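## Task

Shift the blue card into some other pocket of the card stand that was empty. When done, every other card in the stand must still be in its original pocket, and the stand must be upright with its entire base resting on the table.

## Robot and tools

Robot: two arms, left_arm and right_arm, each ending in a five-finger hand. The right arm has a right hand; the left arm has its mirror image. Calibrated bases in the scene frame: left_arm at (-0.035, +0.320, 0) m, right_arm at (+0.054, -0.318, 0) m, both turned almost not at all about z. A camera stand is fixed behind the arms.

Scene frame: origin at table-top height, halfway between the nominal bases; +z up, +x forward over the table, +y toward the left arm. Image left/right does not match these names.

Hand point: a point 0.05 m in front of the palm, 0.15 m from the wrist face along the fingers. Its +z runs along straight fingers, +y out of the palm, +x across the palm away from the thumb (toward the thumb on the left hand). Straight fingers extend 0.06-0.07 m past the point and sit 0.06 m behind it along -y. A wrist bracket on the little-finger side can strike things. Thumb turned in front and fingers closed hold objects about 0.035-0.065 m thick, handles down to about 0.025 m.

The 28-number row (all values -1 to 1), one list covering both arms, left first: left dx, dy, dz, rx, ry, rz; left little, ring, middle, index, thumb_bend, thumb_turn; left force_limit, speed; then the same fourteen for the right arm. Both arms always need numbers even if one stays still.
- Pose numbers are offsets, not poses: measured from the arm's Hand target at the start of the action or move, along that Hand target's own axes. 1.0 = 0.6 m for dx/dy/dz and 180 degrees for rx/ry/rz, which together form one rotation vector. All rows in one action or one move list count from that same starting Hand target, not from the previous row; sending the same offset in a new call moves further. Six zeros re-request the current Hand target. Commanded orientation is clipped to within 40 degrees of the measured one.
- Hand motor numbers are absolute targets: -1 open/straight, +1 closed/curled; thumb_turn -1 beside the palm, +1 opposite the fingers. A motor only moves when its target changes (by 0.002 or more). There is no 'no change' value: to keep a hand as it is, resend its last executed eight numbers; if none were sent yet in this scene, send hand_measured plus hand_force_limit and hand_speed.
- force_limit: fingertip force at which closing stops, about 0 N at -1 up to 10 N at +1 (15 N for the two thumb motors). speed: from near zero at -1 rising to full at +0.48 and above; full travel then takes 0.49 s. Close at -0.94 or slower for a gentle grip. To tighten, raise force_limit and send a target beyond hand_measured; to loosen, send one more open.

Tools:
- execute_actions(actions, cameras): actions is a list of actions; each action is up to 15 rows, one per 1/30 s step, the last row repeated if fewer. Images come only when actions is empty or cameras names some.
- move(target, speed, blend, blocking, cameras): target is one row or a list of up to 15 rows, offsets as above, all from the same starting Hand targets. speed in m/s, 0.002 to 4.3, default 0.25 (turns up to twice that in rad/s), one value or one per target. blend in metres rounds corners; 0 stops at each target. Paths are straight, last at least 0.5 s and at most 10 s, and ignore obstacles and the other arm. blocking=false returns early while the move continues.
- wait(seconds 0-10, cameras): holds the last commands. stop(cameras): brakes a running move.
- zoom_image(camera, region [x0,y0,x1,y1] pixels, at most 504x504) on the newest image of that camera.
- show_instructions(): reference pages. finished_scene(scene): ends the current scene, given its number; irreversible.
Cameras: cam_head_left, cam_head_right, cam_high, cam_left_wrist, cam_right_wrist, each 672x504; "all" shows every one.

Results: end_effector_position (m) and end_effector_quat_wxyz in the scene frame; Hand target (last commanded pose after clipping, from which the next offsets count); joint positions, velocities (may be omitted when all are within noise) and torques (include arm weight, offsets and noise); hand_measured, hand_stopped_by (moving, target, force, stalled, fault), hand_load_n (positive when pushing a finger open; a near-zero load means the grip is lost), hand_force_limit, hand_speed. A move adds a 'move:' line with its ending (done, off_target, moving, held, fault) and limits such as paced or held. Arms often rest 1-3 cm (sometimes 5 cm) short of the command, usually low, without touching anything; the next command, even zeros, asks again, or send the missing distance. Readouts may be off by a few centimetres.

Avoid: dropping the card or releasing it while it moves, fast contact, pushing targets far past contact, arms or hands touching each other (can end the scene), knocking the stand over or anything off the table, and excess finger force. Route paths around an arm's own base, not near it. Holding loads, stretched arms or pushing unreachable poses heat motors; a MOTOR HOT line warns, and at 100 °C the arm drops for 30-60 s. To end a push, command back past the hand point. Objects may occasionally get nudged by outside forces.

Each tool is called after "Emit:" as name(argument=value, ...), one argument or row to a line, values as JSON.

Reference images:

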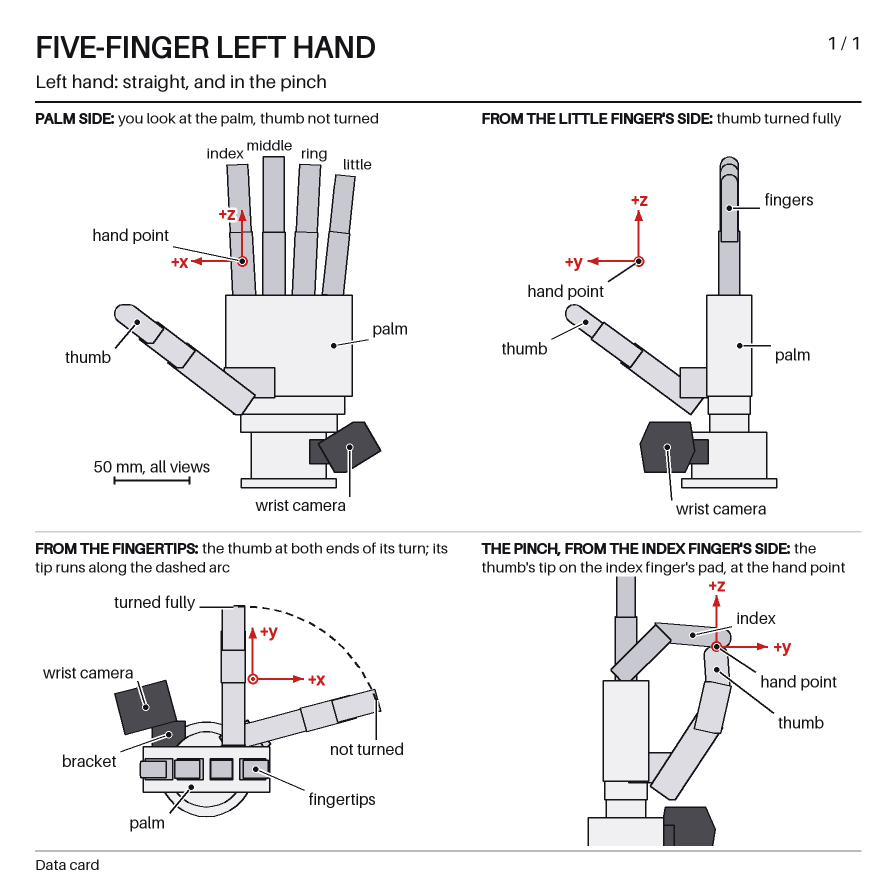

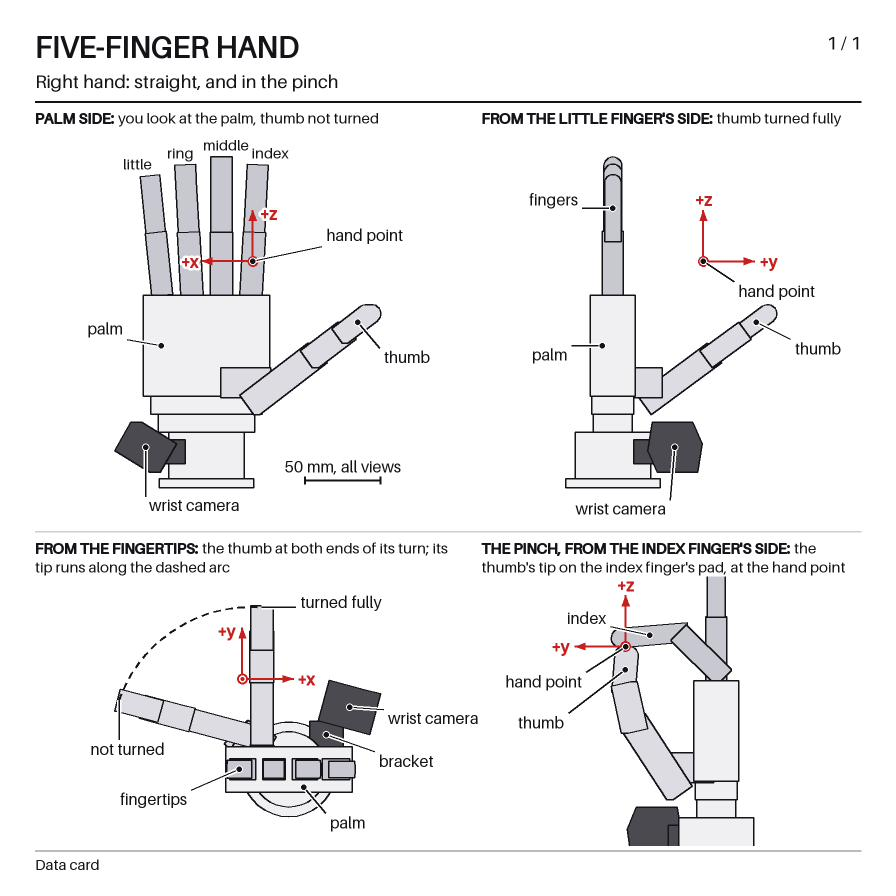

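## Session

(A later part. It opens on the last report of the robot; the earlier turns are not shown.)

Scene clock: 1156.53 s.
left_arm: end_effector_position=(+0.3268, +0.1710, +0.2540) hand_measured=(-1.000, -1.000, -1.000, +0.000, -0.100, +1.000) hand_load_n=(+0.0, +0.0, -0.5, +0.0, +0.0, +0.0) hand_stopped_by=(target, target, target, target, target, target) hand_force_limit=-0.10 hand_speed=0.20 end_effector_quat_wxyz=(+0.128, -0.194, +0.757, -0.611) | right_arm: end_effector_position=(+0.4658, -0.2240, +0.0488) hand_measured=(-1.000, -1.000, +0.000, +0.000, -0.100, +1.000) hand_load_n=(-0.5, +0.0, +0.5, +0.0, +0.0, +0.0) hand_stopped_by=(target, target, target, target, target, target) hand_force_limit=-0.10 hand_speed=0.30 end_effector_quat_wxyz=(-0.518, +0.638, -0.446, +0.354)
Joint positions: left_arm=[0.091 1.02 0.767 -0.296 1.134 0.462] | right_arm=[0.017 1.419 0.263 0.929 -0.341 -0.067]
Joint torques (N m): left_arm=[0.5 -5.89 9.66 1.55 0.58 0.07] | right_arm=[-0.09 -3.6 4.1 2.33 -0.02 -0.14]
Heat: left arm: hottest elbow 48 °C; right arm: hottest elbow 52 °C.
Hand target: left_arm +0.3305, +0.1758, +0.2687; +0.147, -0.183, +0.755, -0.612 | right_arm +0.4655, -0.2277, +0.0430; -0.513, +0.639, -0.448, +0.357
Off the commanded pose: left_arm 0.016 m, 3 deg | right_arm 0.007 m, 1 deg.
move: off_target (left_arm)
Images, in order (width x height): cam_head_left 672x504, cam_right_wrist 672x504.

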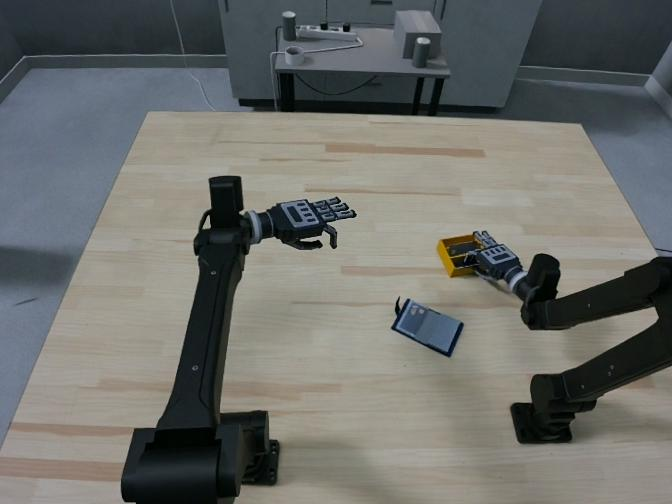

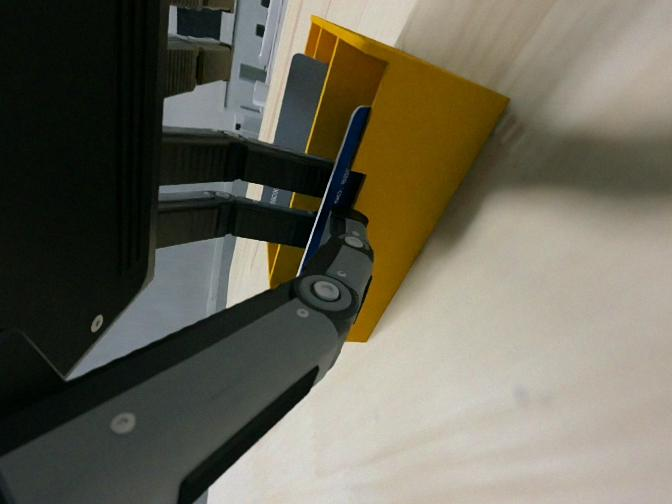

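Emit:
move(
  target=[
    [0,0,0,0,0,0,-1,-1,-1,0.0,-0.1,1,-0.1,0.2,0,0,0,0,0,0,-1,-1,0.4,0.4,-0.1,1,-0.1,-0.88],
  ],
  cameras=["cam_right_wrist","cam_head_left"],
)

Scene clock: 1164.13 s.
left_arm: end_effector_position=(+0.3268, +0.1710, +0.2540) hand_measured=(-1.000, -1.000, -1.000, +0.000, -0.100, +1.000) hand_load_n=(+0.0, +0.0, +0.0, +0.0, +0.0, +0.0) hand_stopped_by=(target, target, target, target, target, target) hand_force_limit=-0.10 hand_speed=0.20 end_effector_quat_wxyz=(+0.128, -0.194, +0.757, -0.611) | right_arm: end_effector_position=(+0.4667, -0.2241, +0.0503) hand_measured=(-1.000, -1.000, +0.076, +0.154, -0.100, +1.000) hand_load_n=(+0.0, +0.0, +0.0, +4.0, +2.0, -1.0) hand_stopped_by=(target, target, force, force, target, target) hand_force_limit=-0.10 hand_speed=-0.88 end_effector_quat_wxyz=(-0.519, +0.637, -0.445, +0.357)
Joint positions: left_arm=[0.091 1.02 0.767 -0.296 1.134 0.462] | right_arm=[0.017 1.419 0.263 0.936 -0.34 -0.067]
Joint torques (N m): left_arm=[0.56 -5.89 9.66 1.54 0.58 0.07] | right_arm=[-0.09 -3.72 4.1 2.15 -0.04 -0.14]
Heat: left arm: hottest elbow 48 °C; right arm: hottest elbow 51 °C.
Hand target: left_arm +0.3305, +0.1758, +0.2687; +0.147, -0.183, +0.755, -0.612 | right_arm +0.4655, -0.2277, +0.0431; -0.513, +0.639, -0.448, +0.357
Off the commanded pose: left_arm 0.016 m, 3 deg | right_arm 0.008 m, 1 deg.
move: off_target (left_arm)
Images, in order (width x height): cam_head_left 672x504, cam_right_wrist 672x504.

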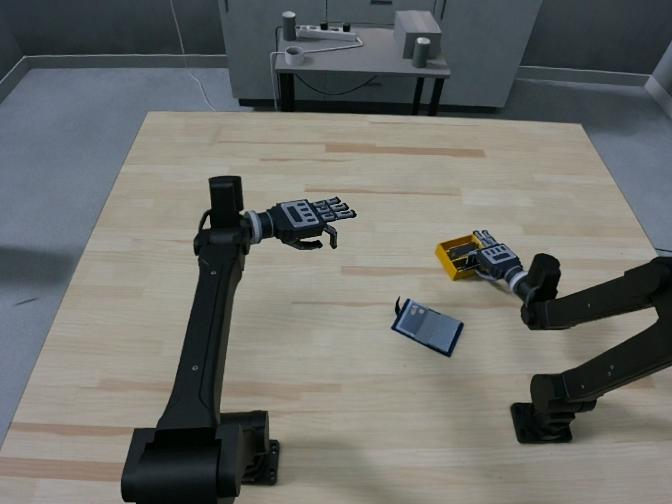

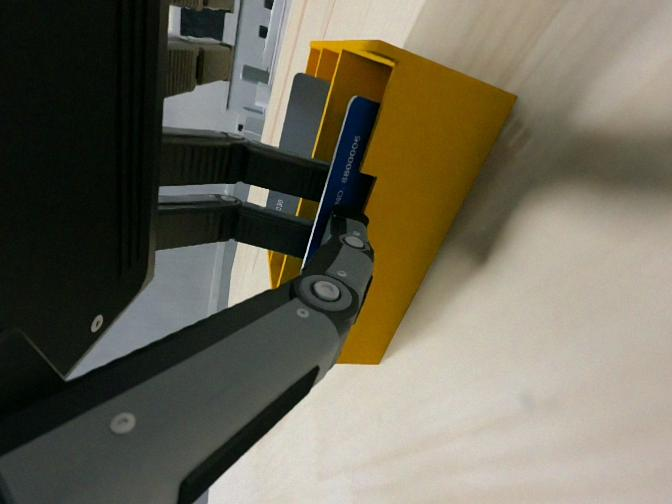

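Emit:
move(
  target=[
    [0,0,0,0,0,0,-1,-1,-1,0.0,-0.1,1,-0.1,0.2,0,0,0,0,0,0,-1,-1,0.45,0.45,-0.1,1,0.25,-0.88],
  ],
  cameras=["cam_right_wrist","cam_head_left"],
)

Emit:
zoom_image(
  camera="cam_right_wrist",
  region=[260, 60, 540, 340],
)

Emit:
zoom_image(
  camera="cam_head_left",
  region=[420, 190, 540, 310],
)

Scene clock: 1173.73 s.
left_arm: end_effector_position=(+0.3268, +0.1710, +0.2540) hand_measured=(-1.000, -1.000, -1.000, +0.000, -0.100, +1.000) hand_load_n=(+0.0, +0.0, +0.0, +0.0, +0.0, +0.0) hand_stopped_by=(target, target, target, target, target, target) hand_force_limit=-0.10 hand_speed=0.20 end_effector_quat_wxyz=(+0.128, -0.194, +0.757, -0.611) | right_arm: end_effector_position=(+0.4674, -0.2241, +0.0518) hand_measured=(-1.000, -1.000, +0.118, +0.164, -0.100, +1.000) hand_load_n=(+0.0, +0.0, +4.5, +1.0, +2.0, +1.0) hand_stopped_by=(target, target, force, force, target, target) hand_force_limit=0.25 hand_speed=-0.88 end_effector_quat_wxyz=(-0.521, +0.635, -0.443, +0.359)
Joint positions: left_arm=[0.091 1.02 0.767 -0.296 1.134 0.462] | right_arm=[0.017 1.419 0.263 0.943 -0.34 -0.067]
Joint torques (N m): left_arm=[0.56 -5.89 9.68 1.55 0.58 0.07] | right_arm=[-0.09 -3.78 4.07 1.92 -0.04 -0.14]
Heat: left arm: hottest elbow 48 °C; right arm: hottest elbow 50 °C.
Hand target: left_arm +0.3305, +0.1758, +0.2687; +0.147, -0.183, +0.755, -0.612 | right_arm +0.4655, -0.2277, +0.0431; -0.513, +0.639, -0.448, +0.357
Off the commanded pose: left_arm 0.016 m, 3 deg | right_arm 0.010 m, 1 deg.
move: off_target (left_arm)
Images, in order (width x height): cam_head_left 672x504, cam_right_wrist 672x504.

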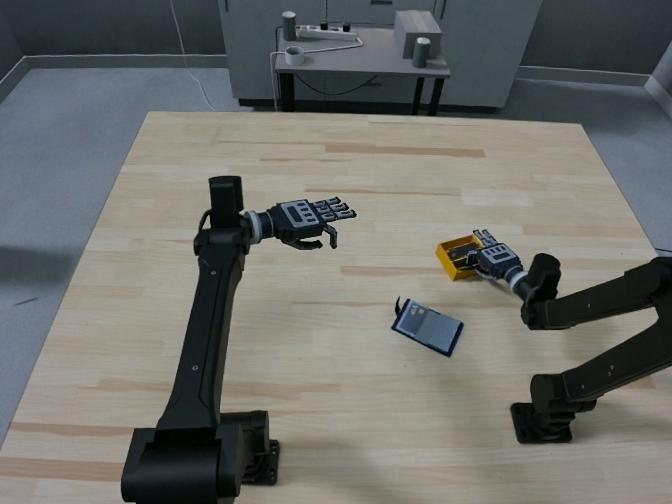

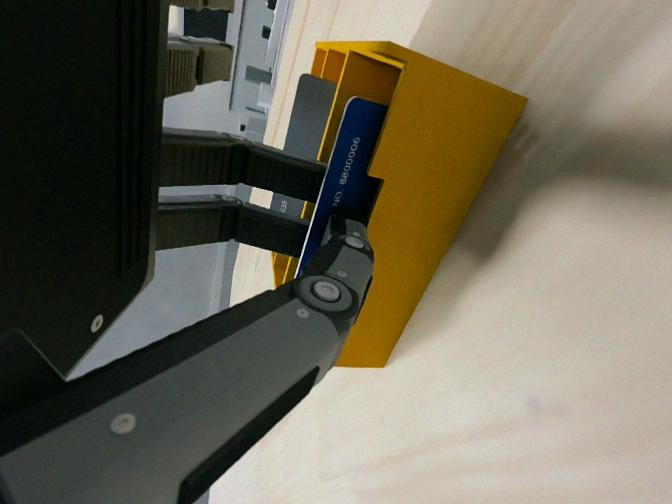

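Scaled by 1.800 from the camera's 672x504 image, which has a finer 960x720 frame.

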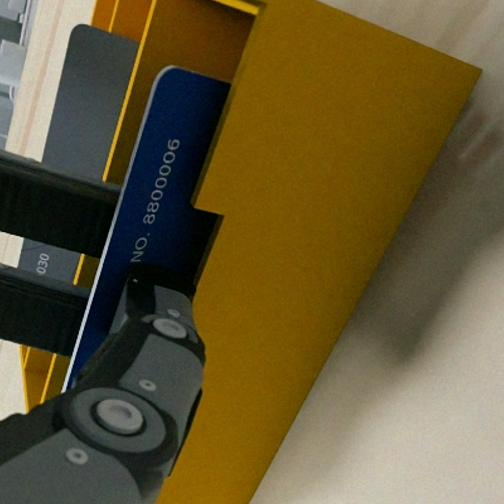

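Scaled by 4.200 from the camera's 672x504 image, which has a finer 960x720 frame.

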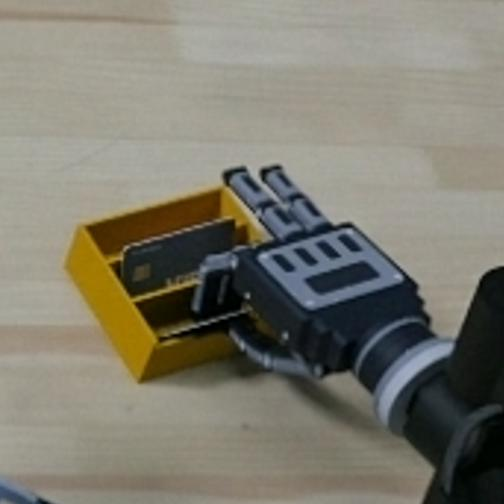

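Emit:
move(
  target=[
    [0,0,0,0,0,0,-1,-1,-1,0.0,-0.1,1,-0.1,0.2,0,0,0,0,0,0,-1,-1,0.45,0.5,-0.1,1,0.25,-0.88],
  ],
  cameras=["cam_right_wrist","cam_head_left"],
)

Emit:
zoom_image(
  camera="cam_right_wrist",
  region=[260, 60, 540, 340],
)

Scene clock: 1179.23 s.
left_arm: end_effector_position=(+0.3268, +0.1710, +0.2540) hand_measured=(-1.000, -1.000, -1.000, +0.000, -0.100, +1.000) hand_load_n=(+0.0, -0.5, +0.0, +0.0, +0.0, +0.0) hand_stopped_by=(target, target, target, target, target, target) hand_force_limit=-0.10 hand_speed=0.20 end_effector_quat_wxyz=(+0.128, -0.194, +0.757, -0.611) | right_arm: end_effector_position=(+0.4675, -0.2241, +0.0520) hand_measured=(-1.000, -1.000, +0.118, +0.182, -0.100, +1.000) hand_load_n=(+0.0, +0.0, +3.0, +7.0, +3.0, -1.0) hand_stopped_by=(target, target, force, force, target, target) hand_force_limit=0.25 hand_speed=-0.88 end_effector_quat_wxyz=(-0.521, +0.635, -0.443, +0.359)
Joint positions: left_arm=[0.091 1.02 0.767 -0.296 1.134 0.462] | right_arm=[0.017 1.419 0.263 0.943 -0.34 -0.067]
Joint torques (N m): left_arm=[0.56 -5.95 9.66 1.54 0.58 0.07] | right_arm=[-0.09 -3.78 4.07 1.91 -0.04 -0.14]
Heat: left arm: hottest elbow 48 °C; right arm: hottest elbow 50 °C.
Hand target: left_arm +0.3305, +0.1758, +0.2687; +0.147, -0.183, +0.755, -0.612 | right_arm +0.4655, -0.2277, +0.0431; -0.513, +0.639, -0.448, +0.357
Off the commanded pose: left_arm 0.016 m, 3 deg | right_arm 0.010 m, 1 deg.
move: off_target (left_arm)
Images, in order (width x height): cam_head_left 672x504, cam_right_wrist 672x504.

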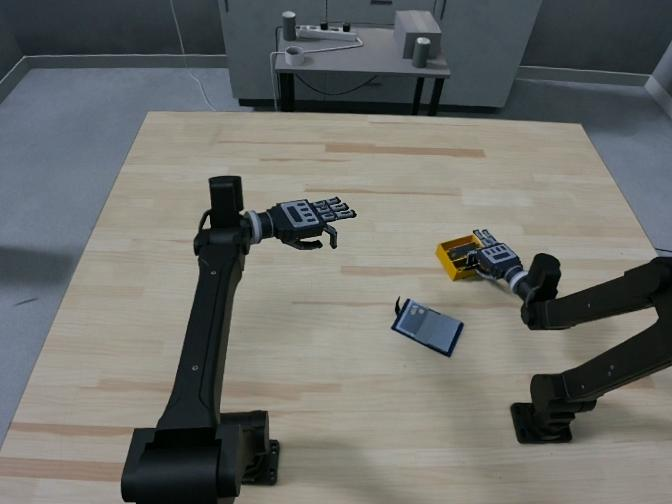

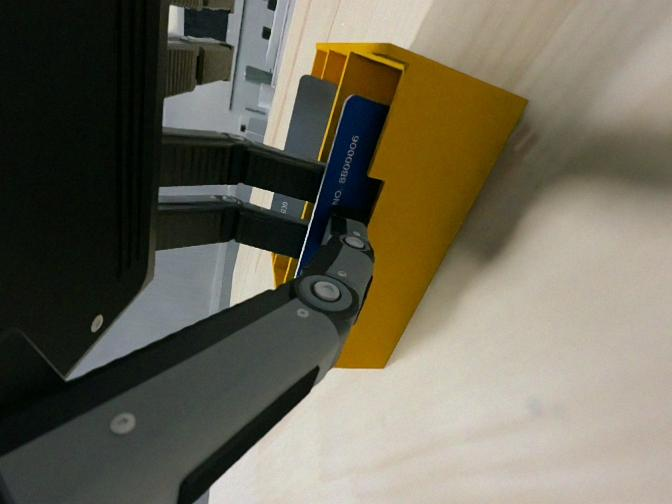

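Scaled by 1.800 from the camera's 672x504 image, which has a finer 960x720 frame.

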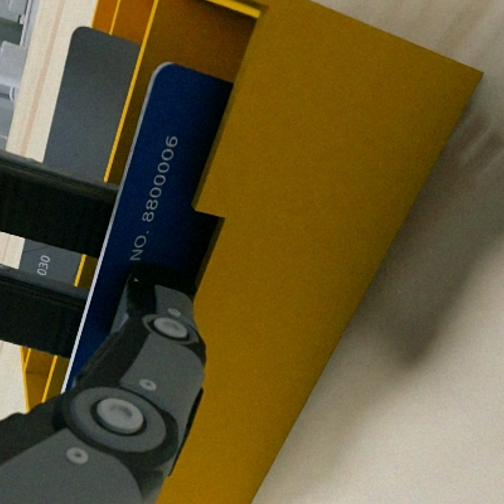

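Emit:
move(
  target=[
    [0,0,0,0,0,0,-1,-1,-1,0.0,-0.1,1,-0.1,0.2,0.004,-0.0774,0.0038,0,0,0,-1,-1,0.45,0.5,-0.1,1,0.25,-0.88],
  ],
  speed=0.04,
  cameras=["cam_right_wrist","cam_head_left","cam_high"],
)

Emit:
zoom_image(
  camera="cam_head_left",
  region=[420, 190, 540, 310],
)

Emit:
zoom_image(
  camera="cam_high",
  region=[180, 250, 290, 360],
)

Scene clock: 1193.73 s.
left_arm: end_effector_position=(+0.3268, +0.1710, +0.2540) hand_measured=(-1.000, -1.000, -1.000, +0.000, -0.100, +1.000) hand_load_n=(+0.0, +0.0, +0.0, +0.0, +0.0, +0.0) hand_stopped_by=(target, target, target, target, target, target) hand_force_limit=-0.10 hand_speed=0.20 end_effector_quat_wxyz=(+0.128, -0.194, +0.757, -0.611) | right_arm: end_effector_position=(+0.4631, -0.2251, +0.0692) hand_measured=(-1.000, -1.000, +0.118, +0.184, -0.100, +1.000) hand_load_n=(+0.0, -0.5, +0.0, +0.0, +0.5, +0.0) hand_stopped_by=(target, target, force, force, target, target) hand_force_limit=0.25 hand_speed=-0.88 end_effector_quat_wxyz=(-0.506, +0.645, -0.460, +0.342)
Joint positions: left_arm=[0.091 1.02 0.767 -0.296 1.134 0.462] | right_arm=[0.017 1.266 0.292 0.701 -0.335 -0.067]
Joint torques (N m): left_arm=[0.56 -5.83 9.66 1.54 0.58 0.07] | right_arm=[0.44 -5.83 7.86 1.5 -0.01 -0.12]
Heat: left arm: hottest elbow 48 °C; right arm: hottest elbow 50 °C.
Hand target: left_arm +0.3305, +0.1758, +0.2687; +0.147, -0.183, +0.755, -0.612 | right_arm +0.4779, -0.2259, +0.0877; -0.513, +0.639, -0.448, +0.357
Off the commanded pose: left_arm 0.016 m, 3 deg | right_arm 0.024 m, 2 deg.
move: off_target (left_arm, right_arm)
Images, in order (width x height): cam_head_left 672x504, cam_high 672x504, cam_right_wrist 672x504.

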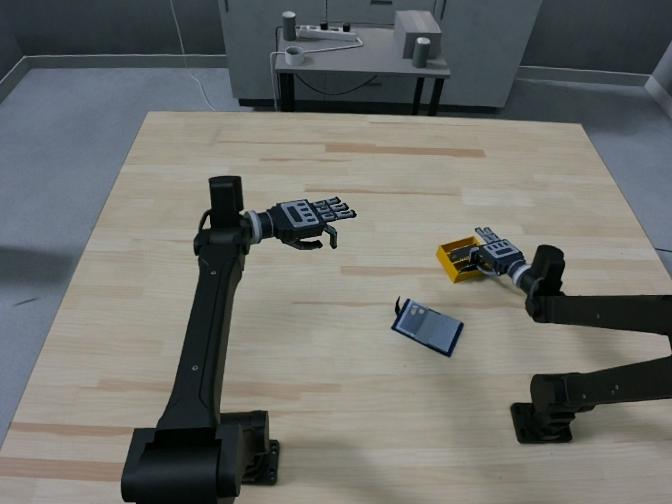

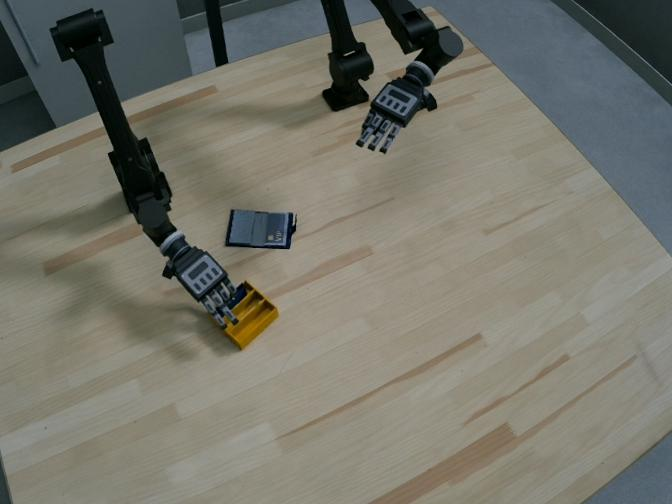

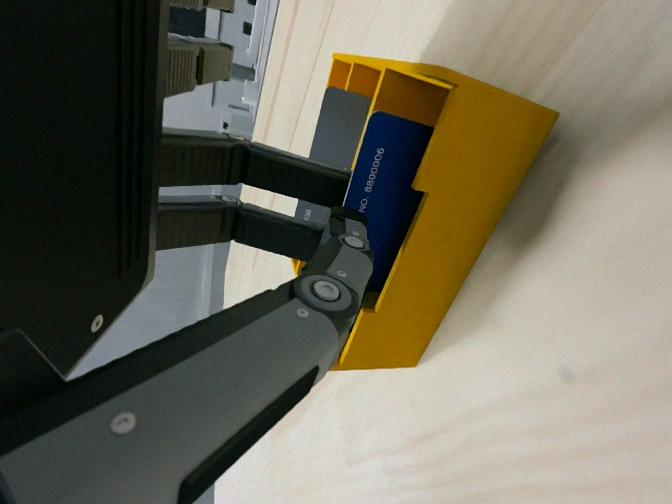

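Scaled by 4.200 from the camera's 672x504 image, which has a finer 960x720 frame.

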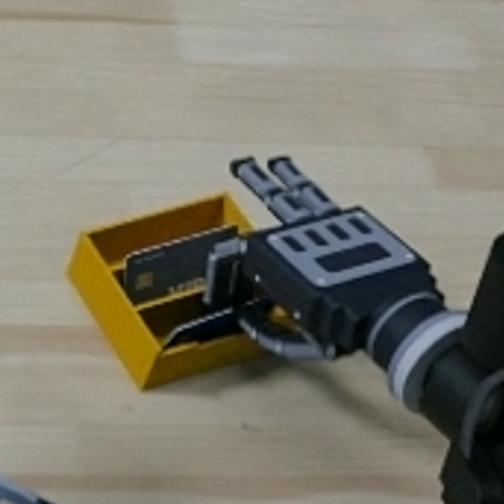

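Scaled by 4.582 from the camera's 672x504 image, which has a finer 960x720 frame.

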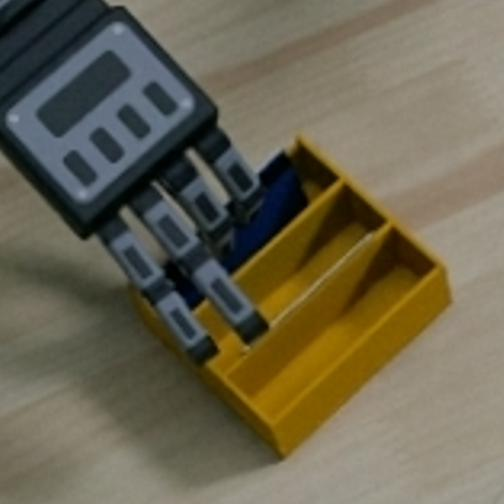

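Emit:
zoom_image(
  camera="cam_right_wrist",
  region=[280, 80, 520, 320],
)

Emit:
zoom_image(
  camera="cam_head_left",
  region=[440, 230, 500, 290],
)

Scaled by 2.100 from the camera's 672x504 image, which has a finer 960x720 frame.

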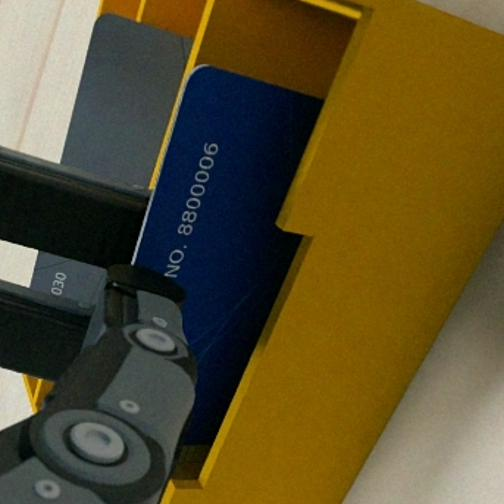

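Scaled by 8.400 from the camera's 672x504 image, which has a finer 960x720 frame.

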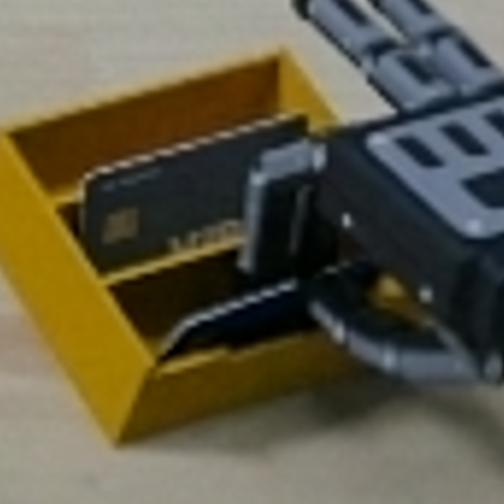

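Emit:
move(
  target=[
    [0,0,0,0,0,0,-1,-1,-1,0.0,-0.1,1,-0.1,0.2,0,-0.06,-0.0128,0,-0.0272,-0.0058,-1,-1,0.0,0.0,-0.1,1,-0.1,-0.3],
  ],
  speed=0.06,
  cameras=["cam_right_wrist","cam_head_left","cam_high"],
)

Emit:
zoom_image(
  camera="cam_head_left",
  region=[420, 190, 540, 310],
)

Emit:
zoom_image(
  camera="cam_high",
  region=[180, 250, 290, 360],
)

Scene clock: 1236.20 s.
left_arm: end_effector_position=(+0.3268, +0.1710, +0.2540) hand_measured=(-1.000, -1.000, -1.000, +0.000, -0.100, +1.000) hand_load_n=(+0.0, +0.0, +0.0, +0.0, +0.0, +0.0) hand_stopped_by=(target, target, target, target, target, target) hand_force_limit=-0.10 hand_speed=0.20 end_effector_quat_wxyz=(+0.128, -0.194, +0.757, -0.611) | right_arm: end_effector_position=(+0.4626, -0.2203, +0.1024) hand_measured=(-1.000, -1.000, +0.000, +0.000, -0.100, +1.000) hand_load_n=(+0.0, +0.0, +0.0, +0.0, +0.5, +0.0) hand_stopped_by=(target, target, target, target, target, target) hand_force_limit=-0.10 hand_speed=-0.30 end_effector_quat_wxyz=(-0.523, +0.664, -0.432, +0.314)
Joint positions: left_arm=[0.091 1.02 0.767 -0.296 1.134 0.462] | right_arm=[-0.02 1.155 0.356 0.508 -0.462 -0.097]
Joint torques (N m): left_arm=[0.56 -5.89 9.66 1.52 0.58 0.07] | right_arm=[-0.5 -5.48 9.16 1.39 -0.22 -0.16]
Heat: left arm: hottest elbow 48 °C; right arm: hottest elbow 52 °C.
Hand target: left_arm +0.3305, +0.1758, +0.2687; +0.147, -0.183, +0.755, -0.612 | right_arm +0.4783, -0.2258, +0.1245; -0.529, +0.658, -0.420, +0.334
Off the commanded pose: left_arm 0.016 m, 3 deg | right_arm 0.028 m, 3 deg.
move: off_target (left_arm, right_arm)
Images, in order (width x height): cam_head_left 672x504, cam_high 672x504, cam_right_wrist 672x504.

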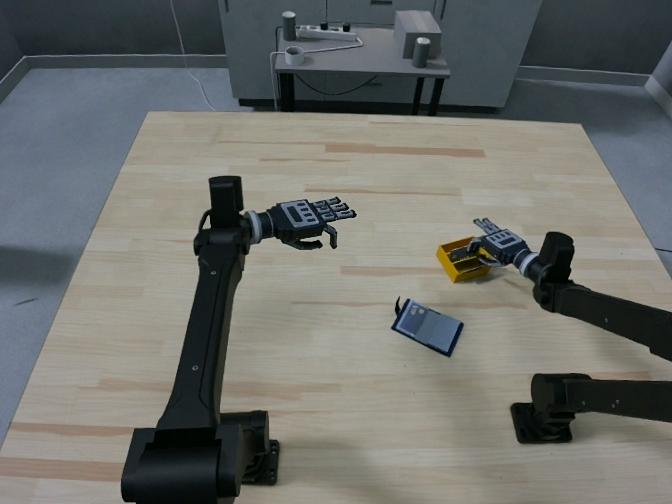

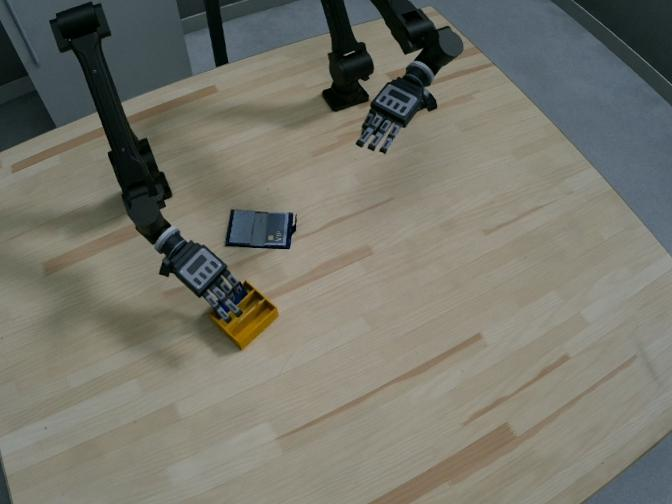

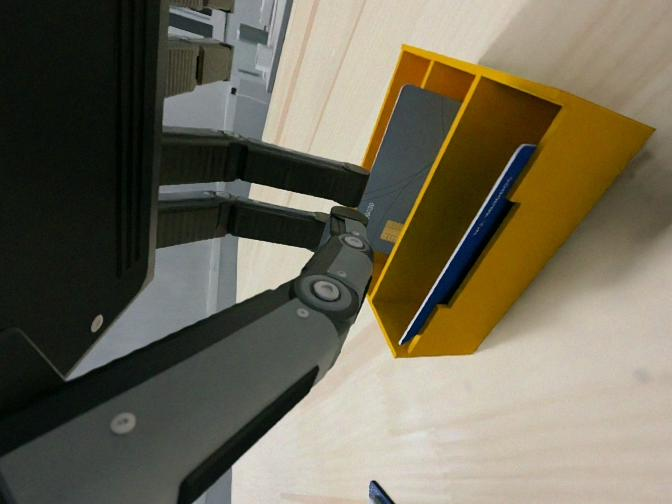

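Scaled by 4.200 from the camera's 672x504 image, which has a finer 960x720 frame.

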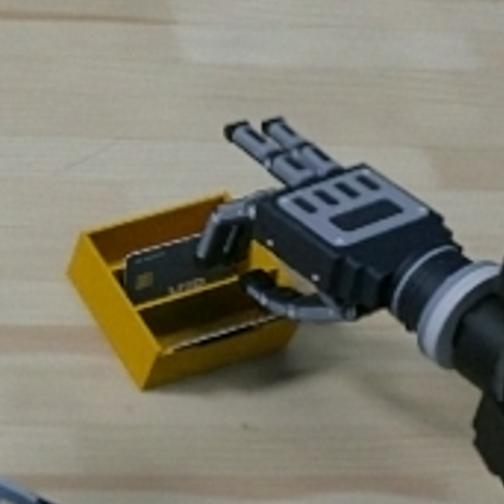

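Scaled by 4.582 from the camera's 672x504 image, which has a finer 960x720 frame.

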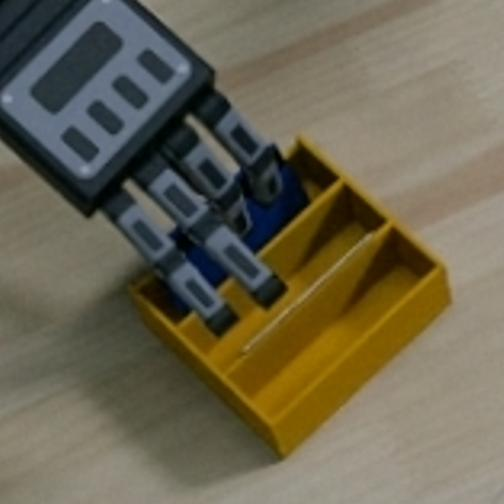

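Emit:
move(
  target=[
    [0,0,0,0,0,0,-1,-1,-1,0.0,-0.1,1,-0.1,0.2,-0.0068,0.077,-0.03,0,0,0,-1,-1,0.0,0.0,-0.1,1,-0.1,-0.3],
  ],
  speed=0.06,
  cameras=["cam_right_wrist","cam_head_left","cam_high"],
)

Emit:
zoom_image(
  camera="cam_head_left",
  region=[440, 210, 520, 290],
)

Emit:
zoom_image(
  camera="cam_high",
  region=[180, 250, 290, 360],
)

Emit:
zoom_image(
  camera="cam_right_wrist",
  region=[280, 60, 560, 340],
)

Scene clock: 1264.97 s.
left_arm: end_effector_position=(+0.3268, +0.1710, +0.2540) hand_measured=(-1.000, -1.000, -1.000, +0.000, -0.100, +1.000) hand_load_n=(-0.5, +0.0, +0.0, +0.0, +0.0, +0.0) hand_stopped_by=(target, target, target, target, target, target) hand_force_limit=-0.10 hand_speed=0.20 end_effector_quat_wxyz=(+0.128, -0.194, +0.757, -0.611) | right_arm: end_effector_position=(+0.4478, -0.2288, +0.0844) hand_measured=(-1.000, -1.000, +0.000, +0.000, -0.100, +1.000) hand_load_n=(+0.0, +0.0, +0.0, +0.0, +0.0, +0.0) hand_stopped_by=(target, target, target, target, target, target) hand_force_limit=-0.10 hand_speed=-0.30 end_effector_quat_wxyz=(-0.530, +0.659, -0.422, +0.326)
Joint positions: left_arm=[0.091 1.02 0.767 -0.296 1.134 0.462] | right_arm=[-0.055 1.192 0.279 0.655 -0.496 -0.107]
Joint torques (N m): left_arm=[0.56 -5.83 9.66 1.55 0.58 0.07] | right_arm=[-0.5 -2.61 5.9 2.47 -0.22 -0.15]
Heat: left arm: hottest elbow 48 °C; right arm: hottest elbow 52 °C.
Hand target: left_arm +0.3305, +0.1758, +0.2687; +0.147, -0.183, +0.755, -0.612 | right_arm +0.4514, -0.2338, +0.0833; -0.528, +0.658, -0.420, +0.334
Off the commanded pose: left_arm 0.016 m, 3 deg | right_arm 0.006 m, 1 deg.
move: off_target (left_arm)
Images, in order (width x height): cam_head_left 672x504, cam_high 672x504, cam_right_wrist 672x504.

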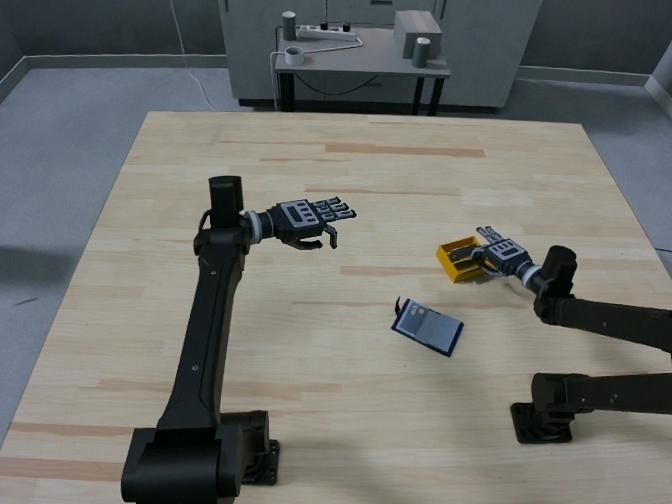

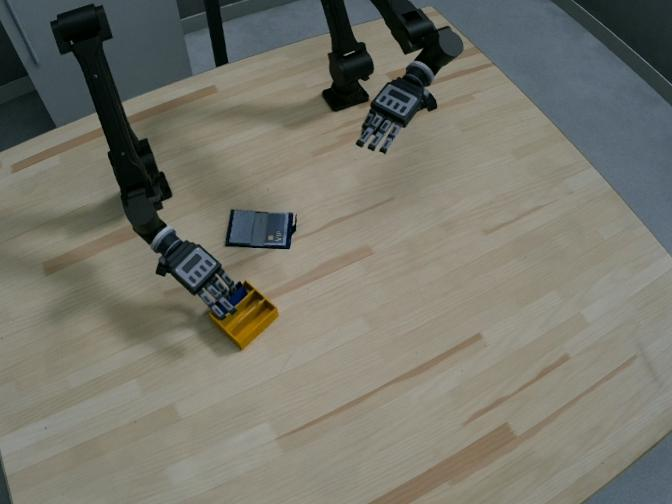

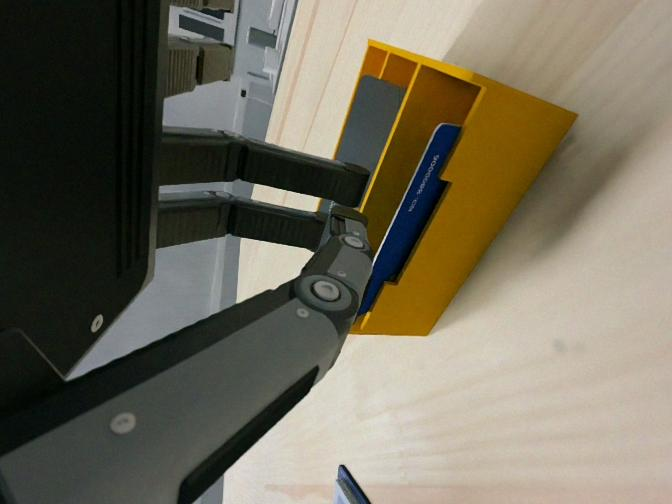

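Scaled by 6.300 from the camera's 672x504 image, which has a finer 960x720 frame.

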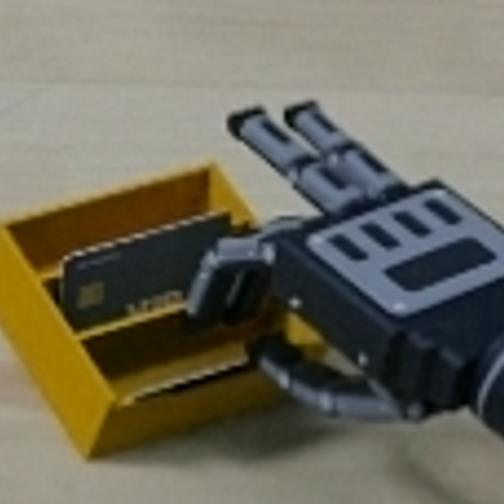

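Scaled by 4.582 from the camera's 672x504 image, which has a finer 960x720 frame.

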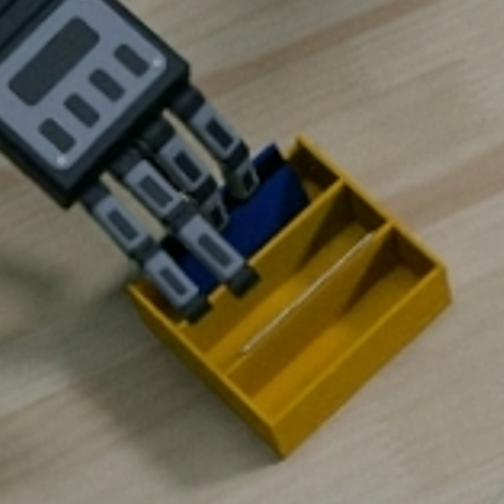

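Scaled by 1.800 from the camera's 672x504 image, which has a finer 960x720 frame.

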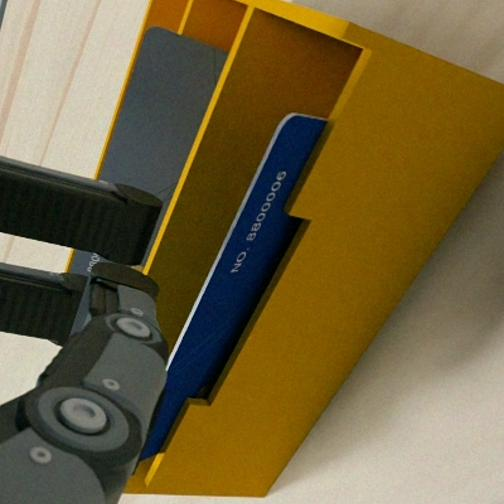

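Emit:
move(
  target=[
    [0,0,0,0,0,0,-1,-1,-1,0.0,-0.1,1,-0.1,0.2,0.001,0.0552,0.0151,0,0,0,-1,-1,0.0,0.0,0.0,1,-0.1,-0.3],
  ],
  speed=0.04,
  cameras=["cam_right_wrist","cam_head_left","cam_high"],
)

Emit:
zoom_image(
  camera="cam_head_left",
  region=[440, 210, 520, 290],
)

Emit:
zoom_image(
  camera="cam_high",
  region=[180, 250, 290, 360],
)

Emit:
zoom_image(
  camera="cam_right_wrist",
  region=[280, 100, 460, 280],
)

Scene clock: 1314.73 s.
left_arm: end_effector_position=(+0.3268, +0.1710, +0.2540) hand_measured=(-1.000, -1.000, -1.000, +0.000, -0.100, +1.000) hand_load_n=(+0.0, +0.0, +0.0, +0.0, +0.0, +0.0) hand_stopped_by=(target, target, target, target, target, target) hand_force_limit=-0.10 hand_speed=0.20 end_effector_quat_wxyz=(+0.128, -0.194, +0.757, -0.611) | right_arm: end_effector_position=(+0.4509, -0.2290, +0.0514) hand_measured=(-1.000, -1.000, +0.000, +0.000, +0.000, +1.000) hand_load_n=(+0.0, +0.0, +0.0, +0.0, +0.0, +0.0) hand_stopped_by=(target, target, target, target, target, target) hand_force_limit=-0.10 hand_speed=-0.30 end_effector_quat_wxyz=(-0.531, +0.659, -0.421, +0.328)
Joint positions: left_arm=[0.091 1.02 0.767 -0.296 1.134 0.462] | right_arm=[-0.055 1.374 0.255 0.864 -0.496 -0.109]
Joint torques (N m): left_arm=[0.5 -5.89 9.66 1.55 0.58 0.07] | right_arm=[-0.32 -3.84 4.57 2.48 -0.16 -0.14]
Heat: left arm: hottest elbow 48 °C; right arm: hottest elbow 51 °C.
Hand target: left_arm +0.3305, +0.1758, +0.2687; +0.147, -0.183, +0.755, -0.612 | right_arm +0.4532, -0.2334, +0.0493; -0.529, +0.658, -0.420, +0.334
Off the commanded pose: left_arm 0.016 m, 3 deg | right_arm 0.006 m, 1 deg.
move: off_target (left_arm)
Images, in order (width x height): cam_head_left 672x504, cam_high 672x504, cam_right_wrist 672x504.

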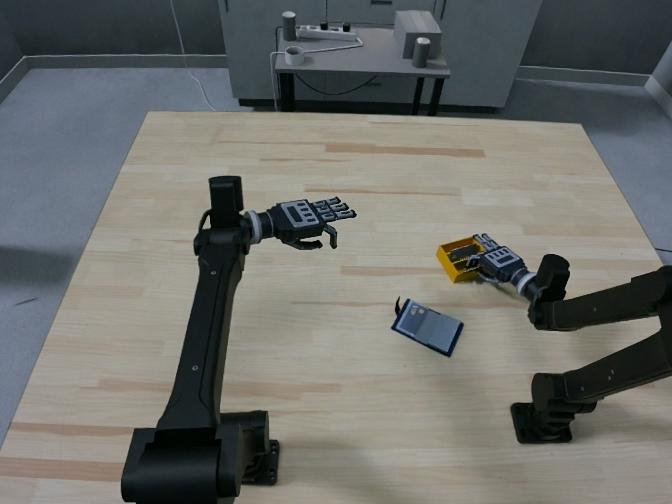

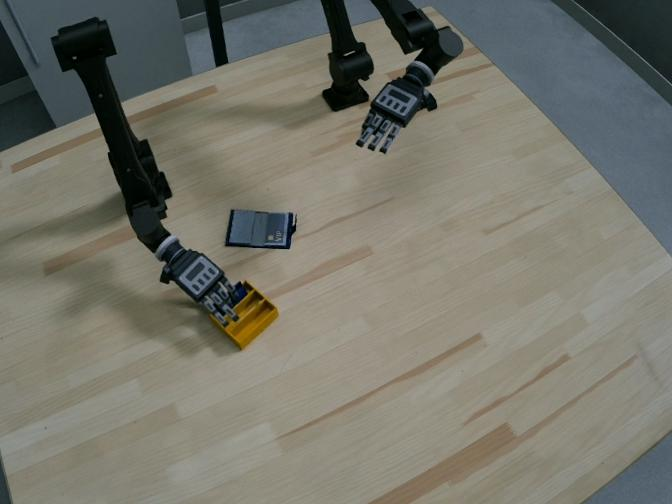

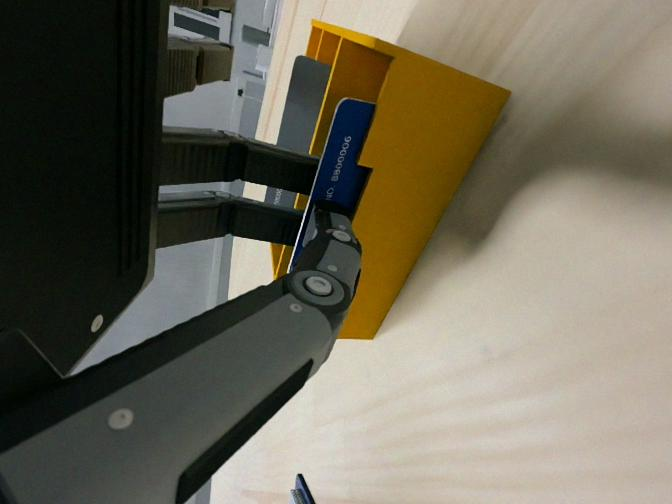

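Scaled by 6.300 from the camera's 672x504 image, which has a finer 960x720 frame.

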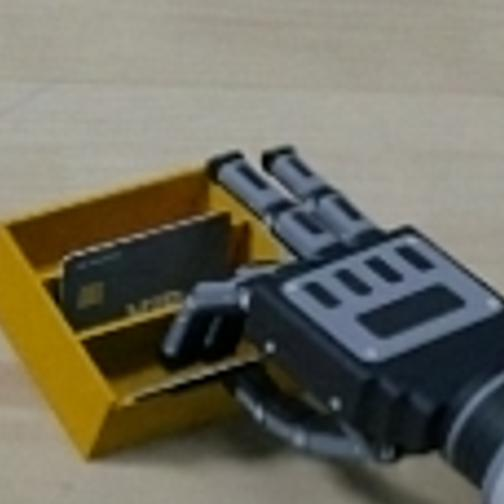

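Scaled by 4.582 from the camera's 672x504 image, which has a finer 960x720 frame.

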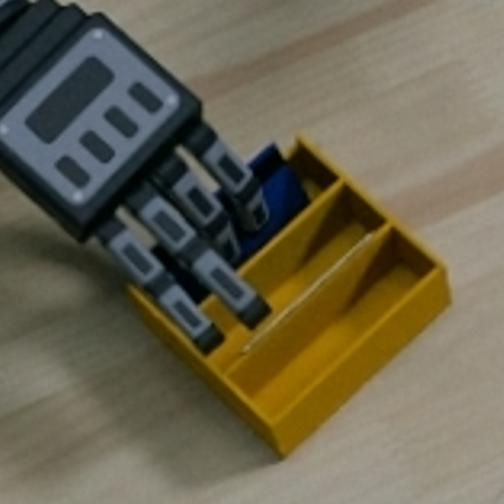

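Scaled by 2.800 from the camera's 672x504 image, which has a finer 960x720 frame.

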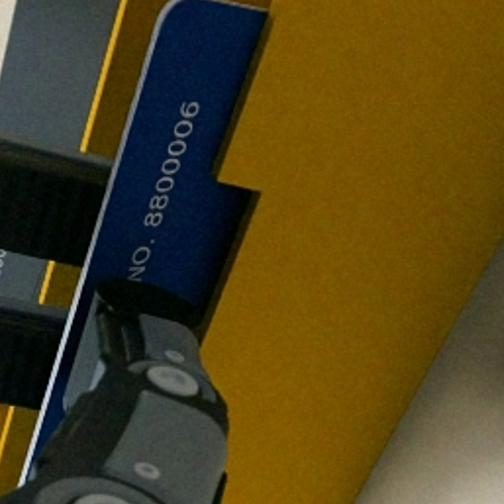

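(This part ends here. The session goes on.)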